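# Place the green block into the blue tray

## Task

Move the green block so it sits inside the blue tray and remains there once the robot has released it and moved away.

## Robot and tools

Robot: two arms, left_arm (the robot's own left, on the +y side) and right_arm (on the -y side). These names do not follow image left and right. Base positions in the scene frame: left_arm (+0.078, +0.231, +0.755) m, right_arm (+0.078, -0.231, +0.755) m. Each arm ends in a two-finger gripper. The fingers point along the gripper's own +z axis and close along its y axis. end_effector_position is the spot between the pads, roughly 1 cm short of the fingertips.

Scene frame (used in results): origin at table-top height (z = 0) above the centre of the robot's foot. +x points away from the robot over the table, +y toward left_arm, +z up. The table surface starts near x = +0.15 m and may sit at an angle. Reported positions and quaternions (end_effector_quat_wxyz) may be off by a few centimetres, more at long reach.

Command frame: every pose number in a call is an offset, not a pose. It is measured from that arm's current Hand target, along that Hand target's own axes, not the scene axes. Scale: 1.0 equals 0.6 m of travel or 180 degrees of turn. Each value lies in [-1, 1].

Row layout (shared by execute_actions and move): one flat list of 14 numbers covering both arms, even if only one moves. Order: dx, dy, dz, rx, ry, rz, opening for left_arm, then the same seven for right_arm. rx, ry, rz form a single rotation vector. Opening is absolute, not an offset: +1 fully open (0.094 m), -1 closed. Sending 0 for all six pose numbers of an arm re-requests its Hand target. Sending 0 as an opening commands a half-open gripper, so to leave a gripper alone, repeat its present opening (see Tool commands in the result).

execute_actions: argument actions is a list of actions. Each action is a table of up to 15 rows of 14 numbers, one row per 1/30 s step. A short table repeats its last row to fill 15 steps. Every row of an action is an offset from the Hand target held when that action began, not from the previous row. The next action starts from the new Hand target, so sending the same offset twice moves the arm twice. cameras is optional: a list of names, ["all"] or []. With a non-empty actions list no images come unless asked. An empty actions list returns the full state with all images.

move: target is one 14-number row or a list of up to 15 rows. Every row is an offset from the Hand targets at the start of the move, not from the previous row. The gripper travels in a straight line, without avoiding obstacles or the other arm. speed is in m/s, 0.002 to 4.3, default 0.25 (rotation up to twice that in rad/s). It can be one number or one per target. blend (m) rounds corners in a list; 0 means stop at each target. opening_speed (0.2 or more, per second on the -1 to +1 scale) makes fingers change gradually; use it for fragile items. grip_force is newtons per pad, 10 to 50; it persists, and low values close slowly. blocking=false returns after about 0.5 s while motion continues. All paths last at least 0.5 s and are cut off at 10 s. Openings in the first target apply at the start; openings in later targets apply on arrival, after everything rests. Keep paths away from an arm's own base, as passing close can flip its shoulder posture.

wait: seconds 0 to 10; each arm holds its last command; a running move continues. stop: brakes a running move, needing some distance. zoom_image: camera (cam_head_left, cam_head_right, cam_over, cam_left_wrist, cam_right_wrist) and region [x0, y0, x1, y1] in pixels, at most 504 by 504, from the newest image of that camera. Images are 896x504. finished_scene: ends the scene for good, scene 1 optional.

Results: per arm, end_effector_position and quat, Hand target (last commanded pose after clipping; next offsets start here), Joint positions (last value is measured finger gap in m), joint torques, Joint velocities (may read "within noise" or be omitted), grip_measured (finger opening on the -1 to +1 scale, reads slightly wide when empty and narrower than a firmly gripped part), grip_effort_nm (gripper motor effort, negative means closing; not pad force), motor temperatures, and Tool commands. A move adds a "move:" line: done, off_target, moving, held, fault and which limits acted (limits=paced: pose clipped; limits=held: steps withheld). done means within 10 mm and 2 degrees; neither done nor off_target reveals contact.

Behaviour: the controller clips each requested orientation to 40 degrees from the current one. Grippers often rest a few cm short of the target because of friction and weight; resend the remaining distance as an offset. An arm blocked by something keeps pushing until commanded back past its gripper. To release, command an opening well above grip_measured. Time passes while you write, and a running move keeps going.

Avoid: knocking the block or tray off the table, dropping the block from height, fast contact with the table, grippers or wrist cameras touching each other, one gripper closing on the other's fingers, and holding loads or stretched poses for long, which heats motors (MOTOR HOT at 85 °C, the arm drops at 100 °C). Joint limits (rad): waist -2.880 to 2.880, shoulder 0.000 to 3.142, elbow 0.000 to 3.019, wrist pitch -1.693 to 1.571, wrist yaw -1.571 to 1.571, wrist roll -2.094 to 2.094.

Each tool is called in YAML: its name, and indented under it one key for each argument.

## Session

execute_actions:
  actions: []

Scene clock: 0.00 s.
left_arm: end_effector_position=(+0.4155, +0.5805, +0.2825) grip_measured=+1.000 grip_effort_nm=n/a end_effector_quat_wxyz=(+0.143, -0.678, +0.709, +0.132) | right_arm: end_effector_position=(+0.4169, +0.0800, +0.1010) grip_measured=+1.000 grip_effort_nm=n/a end_effector_quat_wxyz=(+0.200, -0.023, +0.978, -0.056)
Joint positions: left_arm=[-1.369 1.552 0.919 0.453 -0.133 -0.962 0.094] | right_arm=[-0.863 2.72 1.619 1.106 0.611 -0.52 0.094]
Joint velocities: within noise
Joint torques (N m): no reading
Motor temperatures (°C): left_arm=[25 31 27 24 23 25 26] | right_arm=[27 26 26 24 26 23 25]
Heat: left arm: hottest shoulder 31 °C; right arm: hottest waist 27 °C.
Hand target: left_arm +0.4151, +0.5806, +0.2841; -0.144, +0.678, -0.709, -0.133 | right_arm +0.4103, +0.0749, +0.0978; +0.195, -0.024, +0.979, -0.058
Tool commands: left_gripper/opening=+1.0 right_gripper/opening=+1.0

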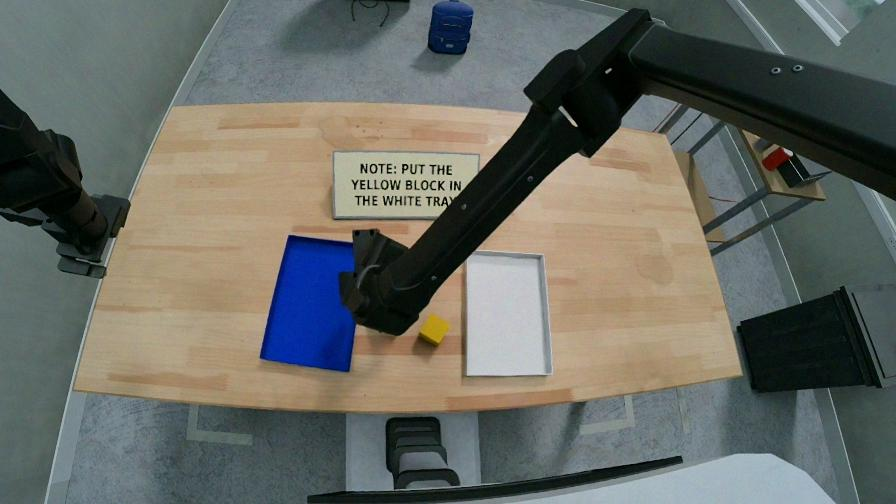

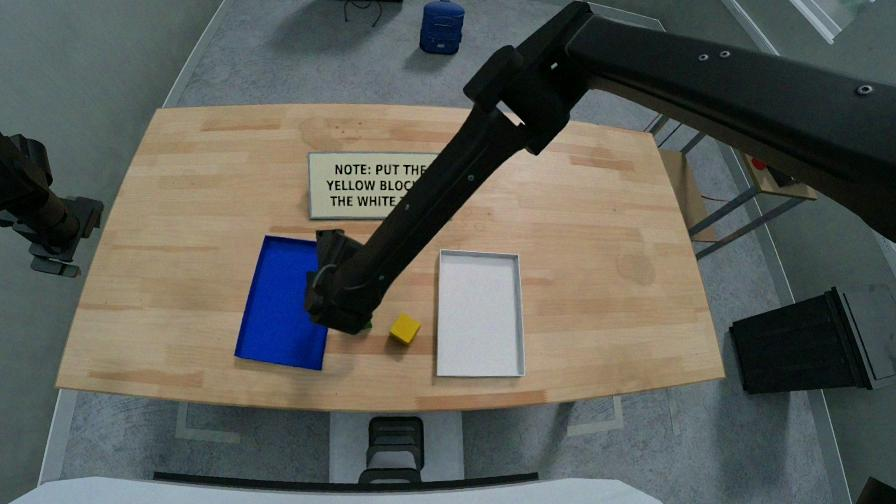

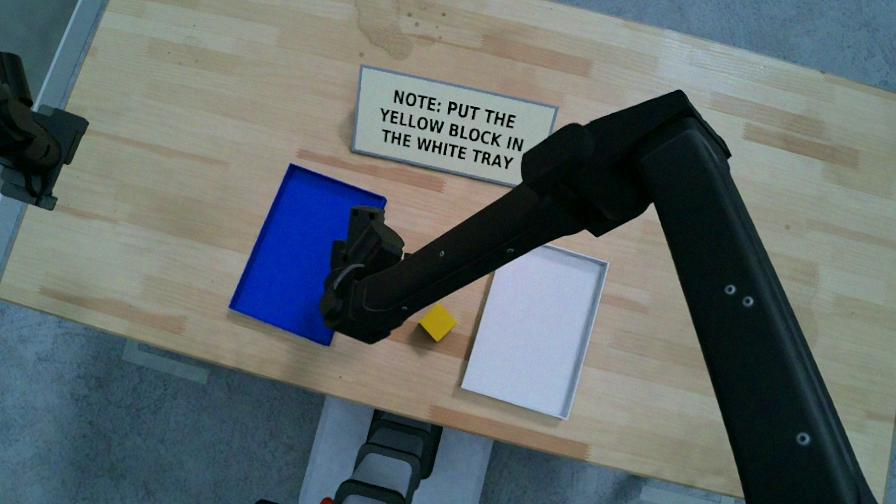

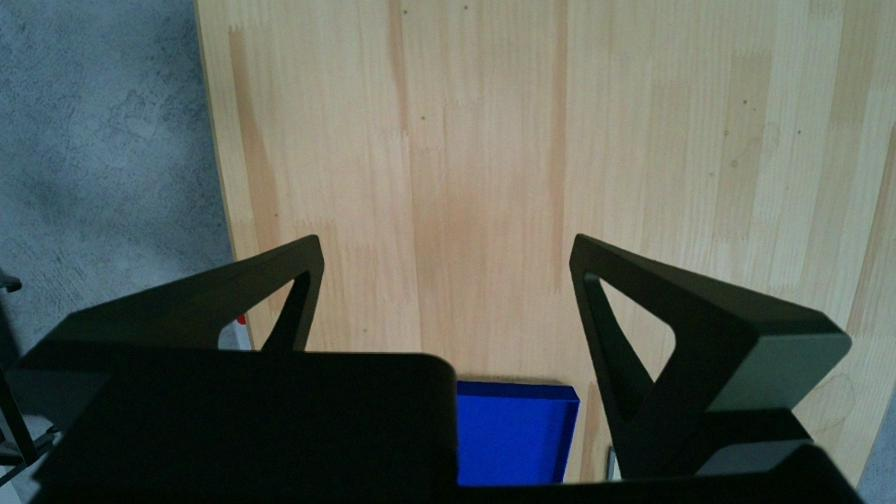

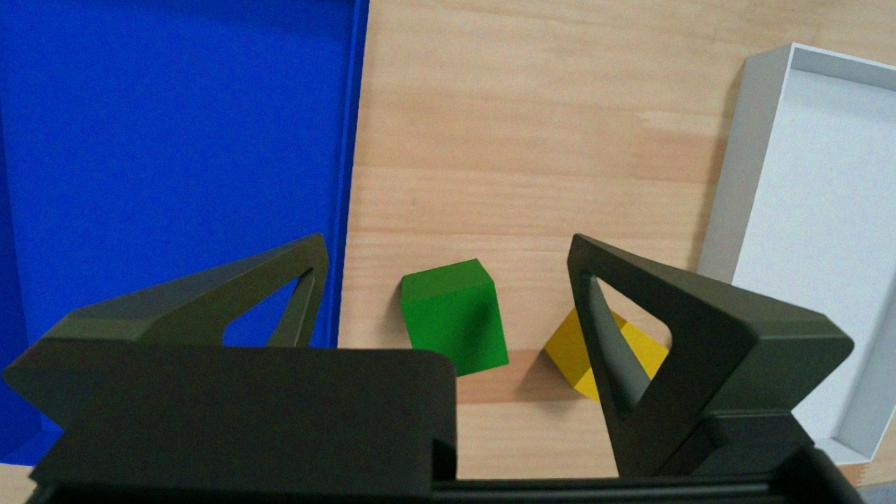

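The note on the table asks for a different block and tray. It's just part of the scene, so I'm keeping to the goal you gave me: green block in the blue tray. First I'll level the right gripper above the green block and look at it.

move:
  target: [0,0,0,0,0,0,1,0.0743,-0.0175,-0.1048,-0.0501,0.1206,-0.0504,1]
  speed: 0.35
  cameras: ["cam_head_left","cam_right_wrist"]

Scene clock: 41.33 s.
left_arm: end_effector_position=(+0.4155, +0.5805, +0.2825) grip_measured=+1.000 grip_effort_nm=0.01 end_effector_quat_wxyz=(+0.143, -0.678, +0.709, +0.132) | right_arm: end_effector_position=(+0.3524, +0.0609, +0.1299) grip_measured=+1.000 grip_effort_nm=0.01 end_effector_quat_wxyz=(+0.006, -0.100, +0.995, -0.009)
Joint positions: left_arm=[-1.369 1.552 0.919 0.453 -0.133 -0.962 0.094] | right_arm=[-0.863 2.518 1.391 0.636 0.656 -0.38 0.094]
Joint torques (N m): left_arm=[1.61 -13.92 -2.44 0.47 -0.3 -0.06] | right_arm=[16.32 -5.13 -6.46 0.02 -0.04 0.11]
Heat: left arm: hottest shoulder 32 °C; right arm: hottest waist 29 °C.
Hand target: left_arm +0.4151, +0.5806, +0.2841; -0.144, +0.678, -0.709, -0.133 | right_arm +0.3452, +0.0680, +0.1400; +0.000, -0.105, +0.994, +0.000
Off the commanded pose: left_arm 0.002 m, 0 deg | right_arm 0.014 m, 1 deg.
move: off_target (right_arm)
Images, in order (width x height): cam_head_left 896x504, cam_right_wrist 896x504.

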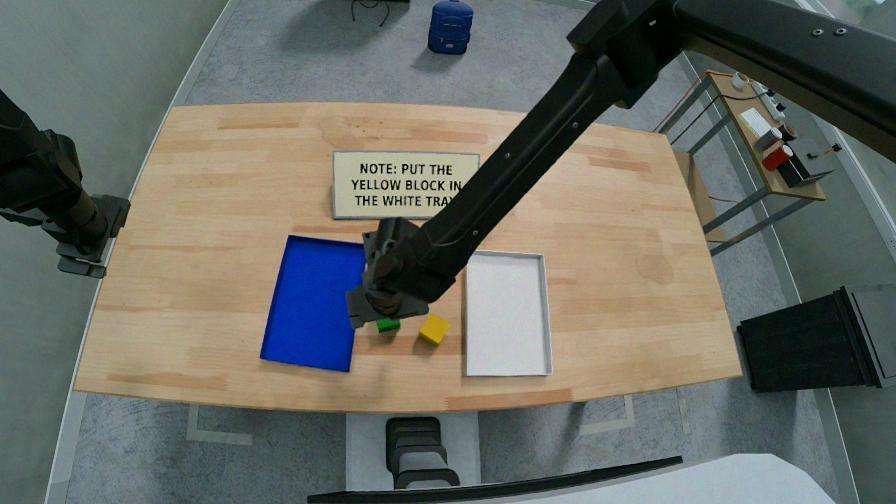

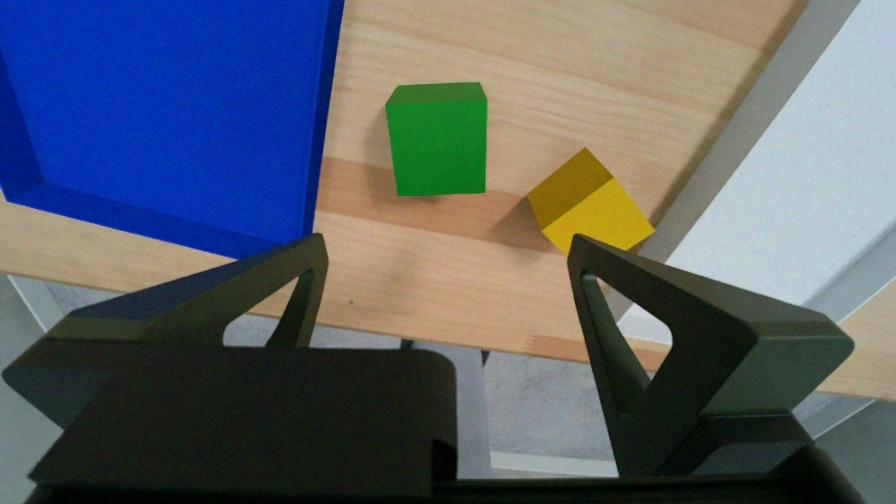

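move:
  target: [0,0,0,0,0,0,1,-0.022,0.0064,0.0833,0,0,-0.011,0.36]
  speed: 0.25
  cameras: ["cam_right_wrist"]

Scene clock: 67.23 s.
left_arm: end_effector_position=(+0.4155, +0.5805, +0.2825) grip_measured=+1.000 grip_effort_nm=0.01 end_effector_quat_wxyz=(+0.143, -0.678, +0.709, +0.132) | right_arm: end_effector_position=(+0.3703, +0.0846, +0.1017) grip_measured=+0.362 grip_effort_nm=-0.09 end_effector_quat_wxyz=(+0.011, -0.116, +0.993, +0.005)
Joint positions: left_arm=[-1.369 1.552 0.919 0.453 -0.133 -0.962 0.094] | right_arm=[-0.863 2.577 1.532 0.558 0.626 -0.413 0.064]
Joint torques (N m): left_arm=[1.55 -13.86 -2.43 0.47 -0.29 -0.06] | right_arm=[14.1 -3.72 -3.22 0.02 -0.15 -0.14]
Heat: left arm: hottest shoulder 32 °C; right arm: hottest waist 30 °C.
Hand target: left_arm +0.4151, +0.5806, +0.2841; -0.144, +0.678, -0.709, -0.133 | right_arm +0.3573, +0.0744, +0.0900; +0.000, -0.122, +0.993, -0.001
Off the commanded pose: left_arm 0.002 m, 0 deg | right_arm 0.020 m, 2 deg.
move: off_target (right_arm)
Images, in order (width x height): cam_right_wrist 896x504.

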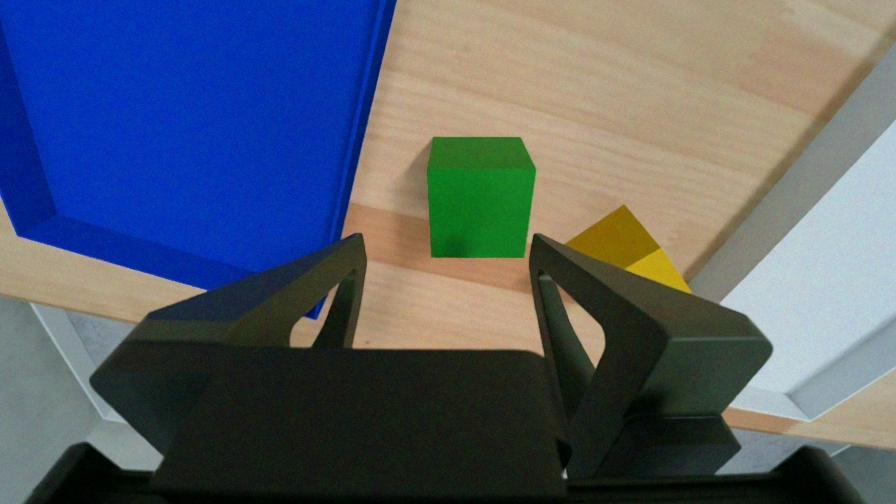

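move:
  target: [0,0,0,0,0,0,1,0.0087,-0.0191,0.025,0,0,0,0.36]
  speed: 0.2

Scene clock: 84.93 s.
left_arm: end_effector_position=(+0.4155, +0.5805, +0.2825) grip_measured=+1.000 grip_effort_nm=0.01 end_effector_quat_wxyz=(+0.143, -0.678, +0.709, +0.132) | right_arm: end_effector_position=(+0.3705, +0.0797, +0.0912) grip_measured=+0.362 grip_effort_nm=-0.09 end_effector_quat_wxyz=(+0.014, -0.118, +0.993, +0.009)
Joint positions: left_arm=[-1.369 1.552 0.919 0.453 -0.133 -0.962 0.094] | right_arm=[-0.881 2.587 1.551 0.558 0.6 -0.43 0.064]
Joint torques (N m): left_arm=[1.61 -13.92 -2.41 0.47 -0.3 -0.05] | right_arm=[12.92 -3.43 -3.28 0.16 -0.17 -0.14]
Heat: left arm: hottest shoulder 32 °C; right arm: hottest waist 30 °C.
Hand target: left_arm +0.4151, +0.5806, +0.2841; -0.144, +0.678, -0.709, -0.133 | right_arm +0.3548, +0.0618, +0.0749; +0.000, -0.122, +0.993, -0.001
Off the commanded pose: left_arm 0.002 m, 0 deg | right_arm 0.029 m, 2 deg.
move: off_target (right_arm)

move:
  target: [0,0,0,0,0,0,1,0.0152,-0.0163,0.0517,0,0,0,0.36]
  speed: 0.2
  cameras: ["cam_right_wrist"]

Scene clock: 90.80 s.
left_arm: end_effector_position=(+0.4155, +0.5805, +0.2825) grip_measured=+1.000 grip_effort_nm=0.01 end_effector_quat_wxyz=(+0.143, -0.678, +0.709, +0.132) | right_arm: end_effector_position=(+0.3638, +0.0650, +0.0570) grip_measured=+0.362 grip_effort_nm=-0.09 end_effector_quat_wxyz=(+0.013, -0.117, +0.993, +0.007)
Joint positions: left_arm=[-1.369 1.552 0.919 0.453 -0.133 -0.962 0.094] | right_arm=[-0.93 2.639 1.627 0.549 0.562 -0.454 0.064]
Joint torques (N m): left_arm=[1.55 -13.92 -2.41 0.47 -0.3 -0.06] | right_arm=[13.04 -3.02 -3.33 0.12 -0.16 -0.15]
Heat: left arm: hottest shoulder 32 °C; right arm: hottest waist 30 °C.
Hand target: left_arm +0.4151, +0.5806, +0.2841; -0.144, +0.678, -0.709, -0.133 | right_arm +0.3484, +0.0503, +0.0440; +0.000, -0.122, +0.993, +0.000
Off the commanded pose: left_arm 0.002 m, 0 deg | right_arm 0.025 m, 2 deg.
move: off_target (right_arm)
Images, in order (width x height): cam_right_wrist 896x504.

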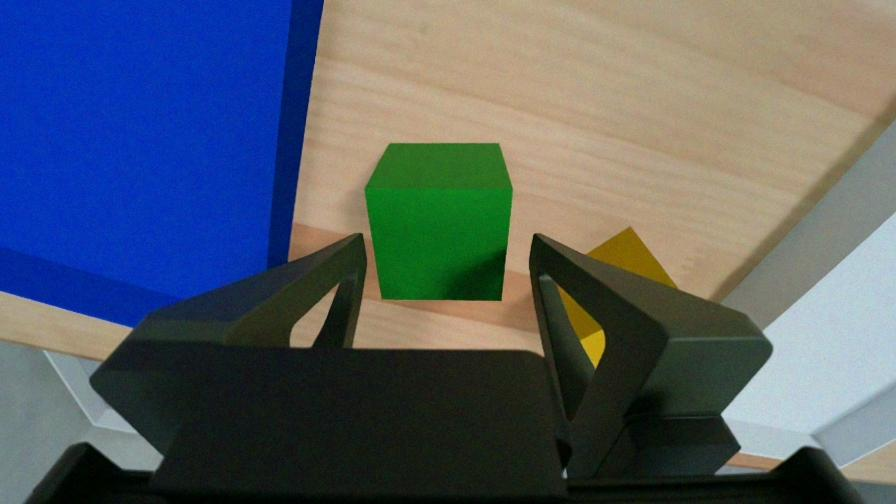

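move:
  target: [0,0,0,0,0,0,1,0.0043,0.0075,0.0467,0,0,0,0.36]
  speed: 0.15
  cameras: ["cam_right_wrist"]

Scene clock: 100.83 s.
left_arm: end_effector_position=(+0.4155, +0.5805, +0.2825) grip_measured=+1.000 grip_effort_nm=0.01 end_effector_quat_wxyz=(+0.143, -0.678, +0.709, +0.132) | right_arm: end_effector_position=(+0.3618, +0.0737, +0.0315) grip_measured=+0.362 grip_effort_nm=-0.08 end_effector_quat_wxyz=(+0.015, -0.119, +0.993, +0.009)
Joint positions: left_arm=[-1.369 1.552 0.919 0.453 -0.133 -0.962 0.094] | right_arm=[-0.941 2.705 1.734 0.513 0.546 -0.464 0.064]
Joint torques (N m): left_arm=[1.61 -13.92 -2.43 0.47 -0.3 -0.06] | right_arm=[12.45 -2.73 -3.12 -0.01 -0.17 -0.13]
Heat: left arm: hottest shoulder 32 °C; right arm: hottest waist 29 °C.
Hand target: left_arm +0.4151, +0.5806, +0.2841; -0.144, +0.678, -0.709, -0.133 | right_arm +0.3450, +0.0539, +0.0159; +0.000, -0.122, +0.993, -0.001
Off the commanded pose: left_arm 0.002 m, 0 deg | right_arm 0.030 m, 2 deg.
move: off_target (right_arm)
Images, in order (width x height): cam_right_wrist 896x504.

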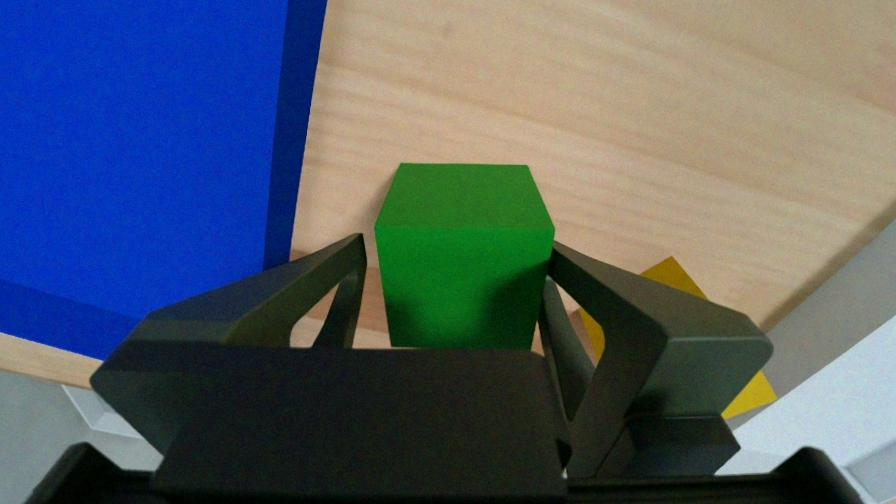

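move:
  target:
    - [0,0,0,0,0,0,1,0,-0.0067,0,0,0,0,-0.15]
    - [0,0,0,0,0,0,1,0,0,-0.1667,0,0,0,-0.15]
    - [0,0,0,0,0,0,1,-0.1288,0.2409,-0.1667,0,0,0,-0.15]
    - [0,0,0,0,0,0,1,-0.1288,0.2409,-0.0567,0,0,0,-0.15]
  speed: [0.15,0.2,0.3,0.2]
  blend: [0,0.04,0.04,0]
  grip_force: 35
  opening_speed: 0.8
  cameras: ["cam_head_left","cam_right_wrist"]

Scene clock: 129.07 s.
left_arm: end_effector_position=(+0.4155, +0.5805, +0.2825) grip_measured=+1.000 grip_effort_nm=0.01 end_effector_quat_wxyz=(+0.143, -0.678, +0.709, +0.132) | right_arm: end_effector_position=(+0.4007, +0.2355, +0.0725) grip_measured=+0.070 grip_effort_nm=-0.75 end_effector_quat_wxyz=(+0.016, -0.124, +0.992, +0.012)
Joint positions: left_arm=[-1.369 1.552 0.919 0.453 -0.133 -0.962 0.094] | right_arm=[-0.723 2.883 2.116 0.232 0.732 -0.346 0.05]
Joint torques (N m): left_arm=[1.61 -13.92 -2.41 0.47 -0.3 -0.06] | right_arm=[17.61 -3.49 -0.98 0.01 -0.12 -0.01]
Heat: left arm: hottest shoulder 32 °C; right arm: hottest waist 29 °C.
Hand target: left_arm +0.4151, +0.5806, +0.2841; -0.144, +0.678, -0.709, -0.133 | right_arm +0.3850, +0.2128, +0.0497; +0.000, -0.122, +0.993, -0.001
Off the commanded pose: left_arm 0.002 m, 0 deg | right_arm 0.036 m, 2 deg.
grip_force (N): 35, 35
move: off_target (right_arm); blend cut to 0.033 m at target 3
Images, in order (width x height): cam_head_left 896x504, cam_right_wrist 896x504.

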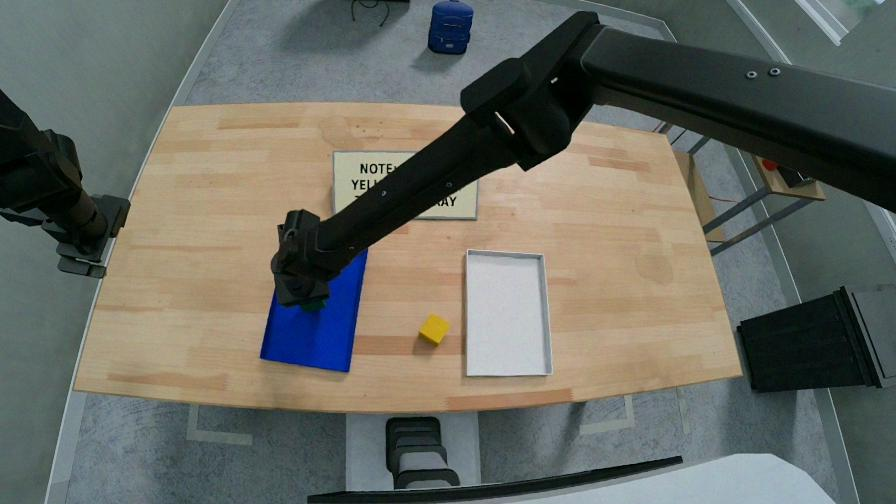

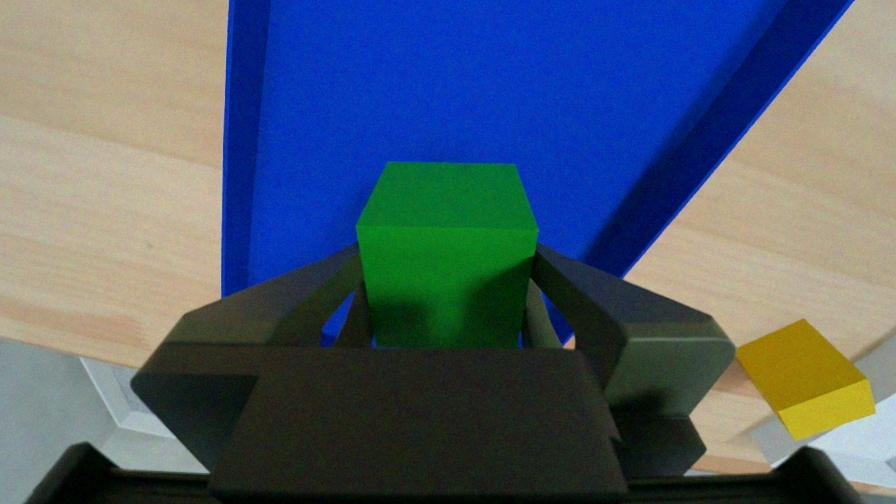

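move:
  target: [0,0,0,0,0,0,1,0.0166,-0.0319,0.0583,0,0,0,-0.15]
  speed: 0.12
  cameras: ["cam_head_right","cam_right_wrist"]

Scene clock: 136.50 s.
left_arm: end_effector_position=(+0.4155, +0.5805, +0.2825) grip_measured=+1.000 grip_effort_nm=0.01 end_effector_quat_wxyz=(+0.143, -0.678, +0.709, +0.132) | right_arm: end_effector_position=(+0.3945, +0.2073, +0.0320) grip_measured=+0.070 grip_effort_nm=-0.75 end_effector_quat_wxyz=(+0.012, -0.117, +0.993, +0.008)
Joint positions: left_arm=[-1.369 1.552 0.919 0.453 -0.133 -0.962 0.094] | right_arm=[-0.786 2.927 2.188 0.223 0.687 -0.368 0.05]
Joint torques (N m): left_arm=[1.55 -13.92 -2.41 0.47 -0.3 -0.06] | right_arm=[17.61 -2.61 -0.54 -0.08 -0.13 -0.14]
Heat: left arm: hottest shoulder 32 °C; right arm: hottest waist 30 °C.
Hand target: left_arm +0.4151, +0.5806, +0.2841; -0.144, +0.678, -0.709, -0.133 | right_arm +0.3796, +0.1919, +0.0147; +0.000, -0.122, +0.993, +0.000
Off the commanded pose: left_arm 0.002 m, 0 deg | right_arm 0.027 m, 2 deg.
grip_force (N): 35, 35
move: off_target (right_arm)
Images, in order (width x height): cam_head_right 896x504, cam_right_wrist 896x504.

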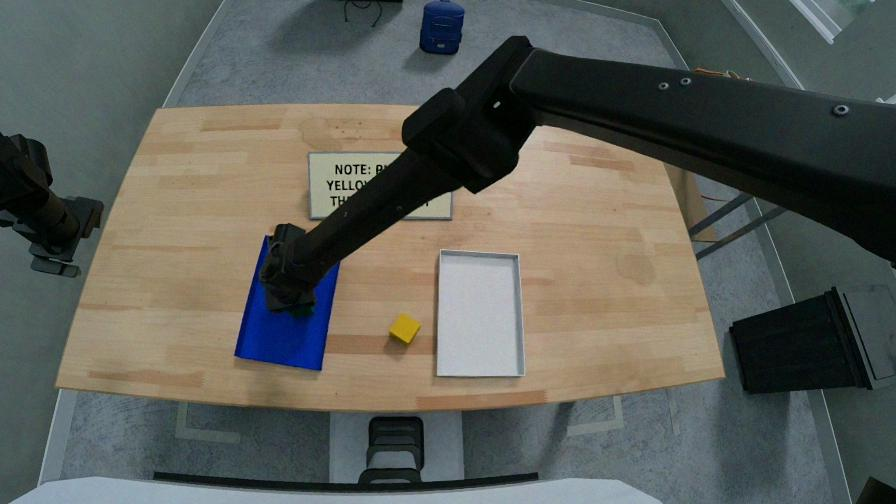

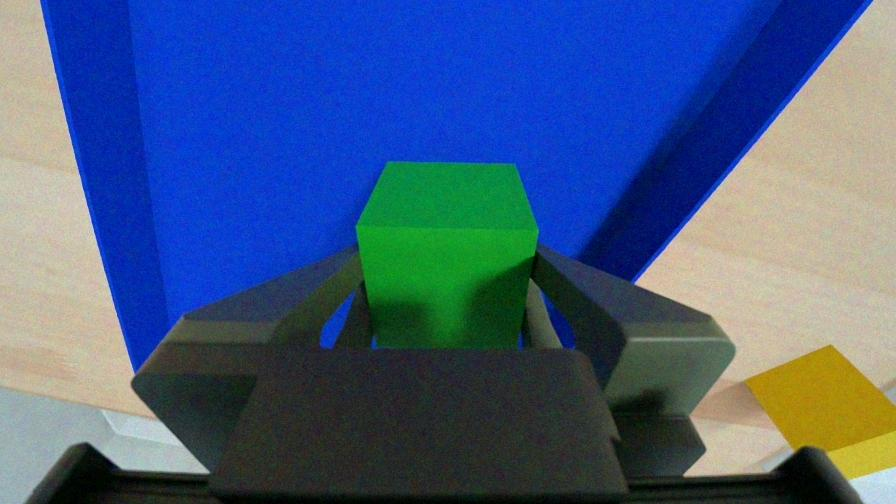

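move:
  target:
    - [0,0,0,0,0,0,1,0,0,0.0083,0,0,0,-0.15]
    - [0,0,0,0,0,0,1,0,0,0.0075,0,0,0,0.65]
    - [0,0,0,0,0,0,1,-0.003,0.013,-0.18,0,0,0,0.65]
  speed: [0.1,0.1,0.18]
  opening_speed: 0.9
  cameras: ["cam_head_left","cam_head_right","cam_right_wrist"]

Scene clock: 152.60 s.
left_arm: end_effector_position=(+0.4155, +0.5805, +0.2825) grip_measured=+1.000 grip_effort_nm=0.01 end_effector_quat_wxyz=(+0.143, -0.678, +0.709, +0.132) | right_arm: end_effector_position=(+0.3819, +0.1986, +0.1188) grip_measured=+0.648 grip_effort_nm=0.09 end_effector_quat_wxyz=(-0.001, -0.127, +0.992, -0.001)
Joint positions: left_arm=[-1.369 1.552 0.919 0.453 -0.133 -0.962 0.094] | right_arm=[-0.711 2.722 1.809 0.332 0.774 -0.315 0.077]
Joint torques (N m): left_arm=[1.55 -13.92 -2.43 0.47 -0.3 -0.06] | right_arm=[20.42 -4.89 -3.48 0.58 0.06 0.11]
Heat: left arm: hottest shoulder 32 °C; right arm: hottest waist 30 °C.
Hand target: left_arm +0.4151, +0.5806, +0.2841; -0.144, +0.678, -0.709, -0.133 | right_arm +0.3796, +0.1999, +0.1226; +0.000, -0.122, +0.993, -0.001
Off the commanded pose: left_arm 0.002 m, 0 deg | right_arm 0.005 m, 1 deg.
grip_force (N): 35, 35
move: done; target 2's new opening was sent with right_arm's hand 0.033 m and 2 deg from that target
Images, in order (width x height): cam_head_left 896x504, cam_head_right 896x504, cam_right_wrist 896x504.

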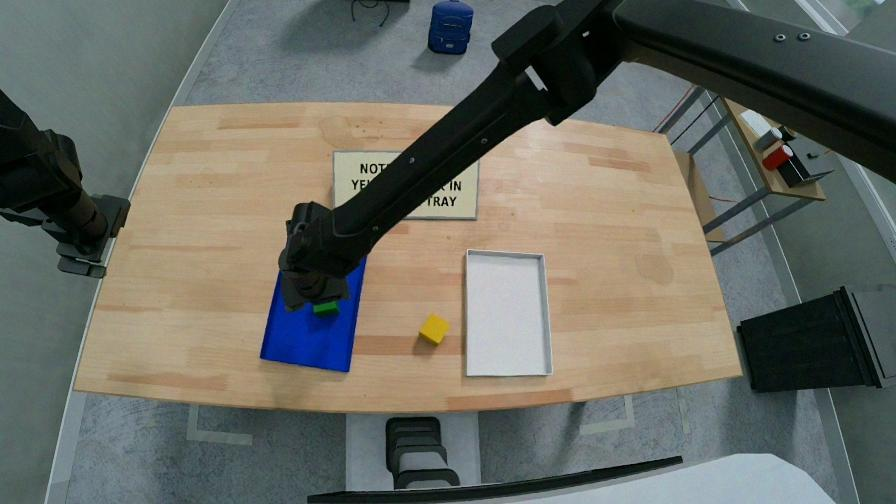

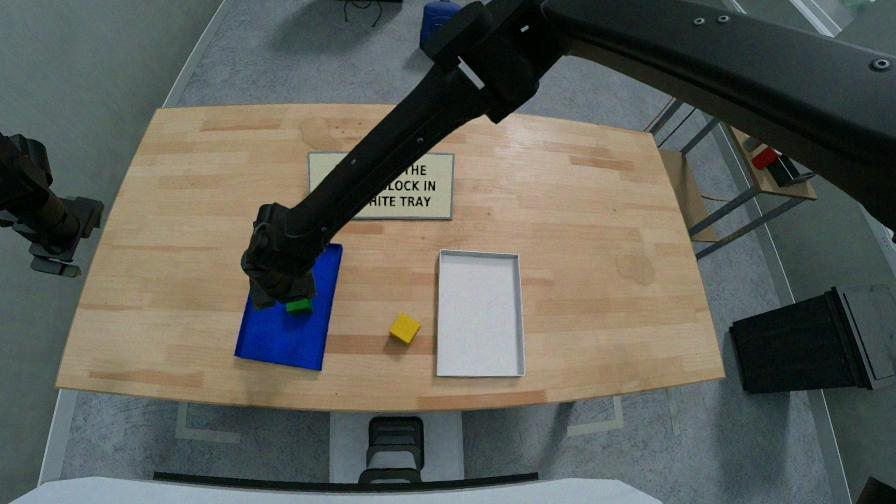

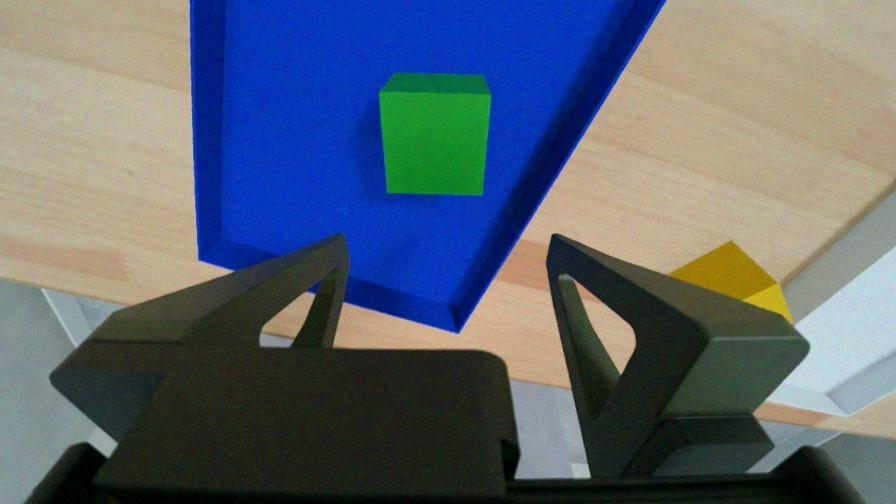

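The green block is resting flat inside the blue tray, and the gripper has let go and moved clear.

finished_scene:

The scene is finished: the task was done.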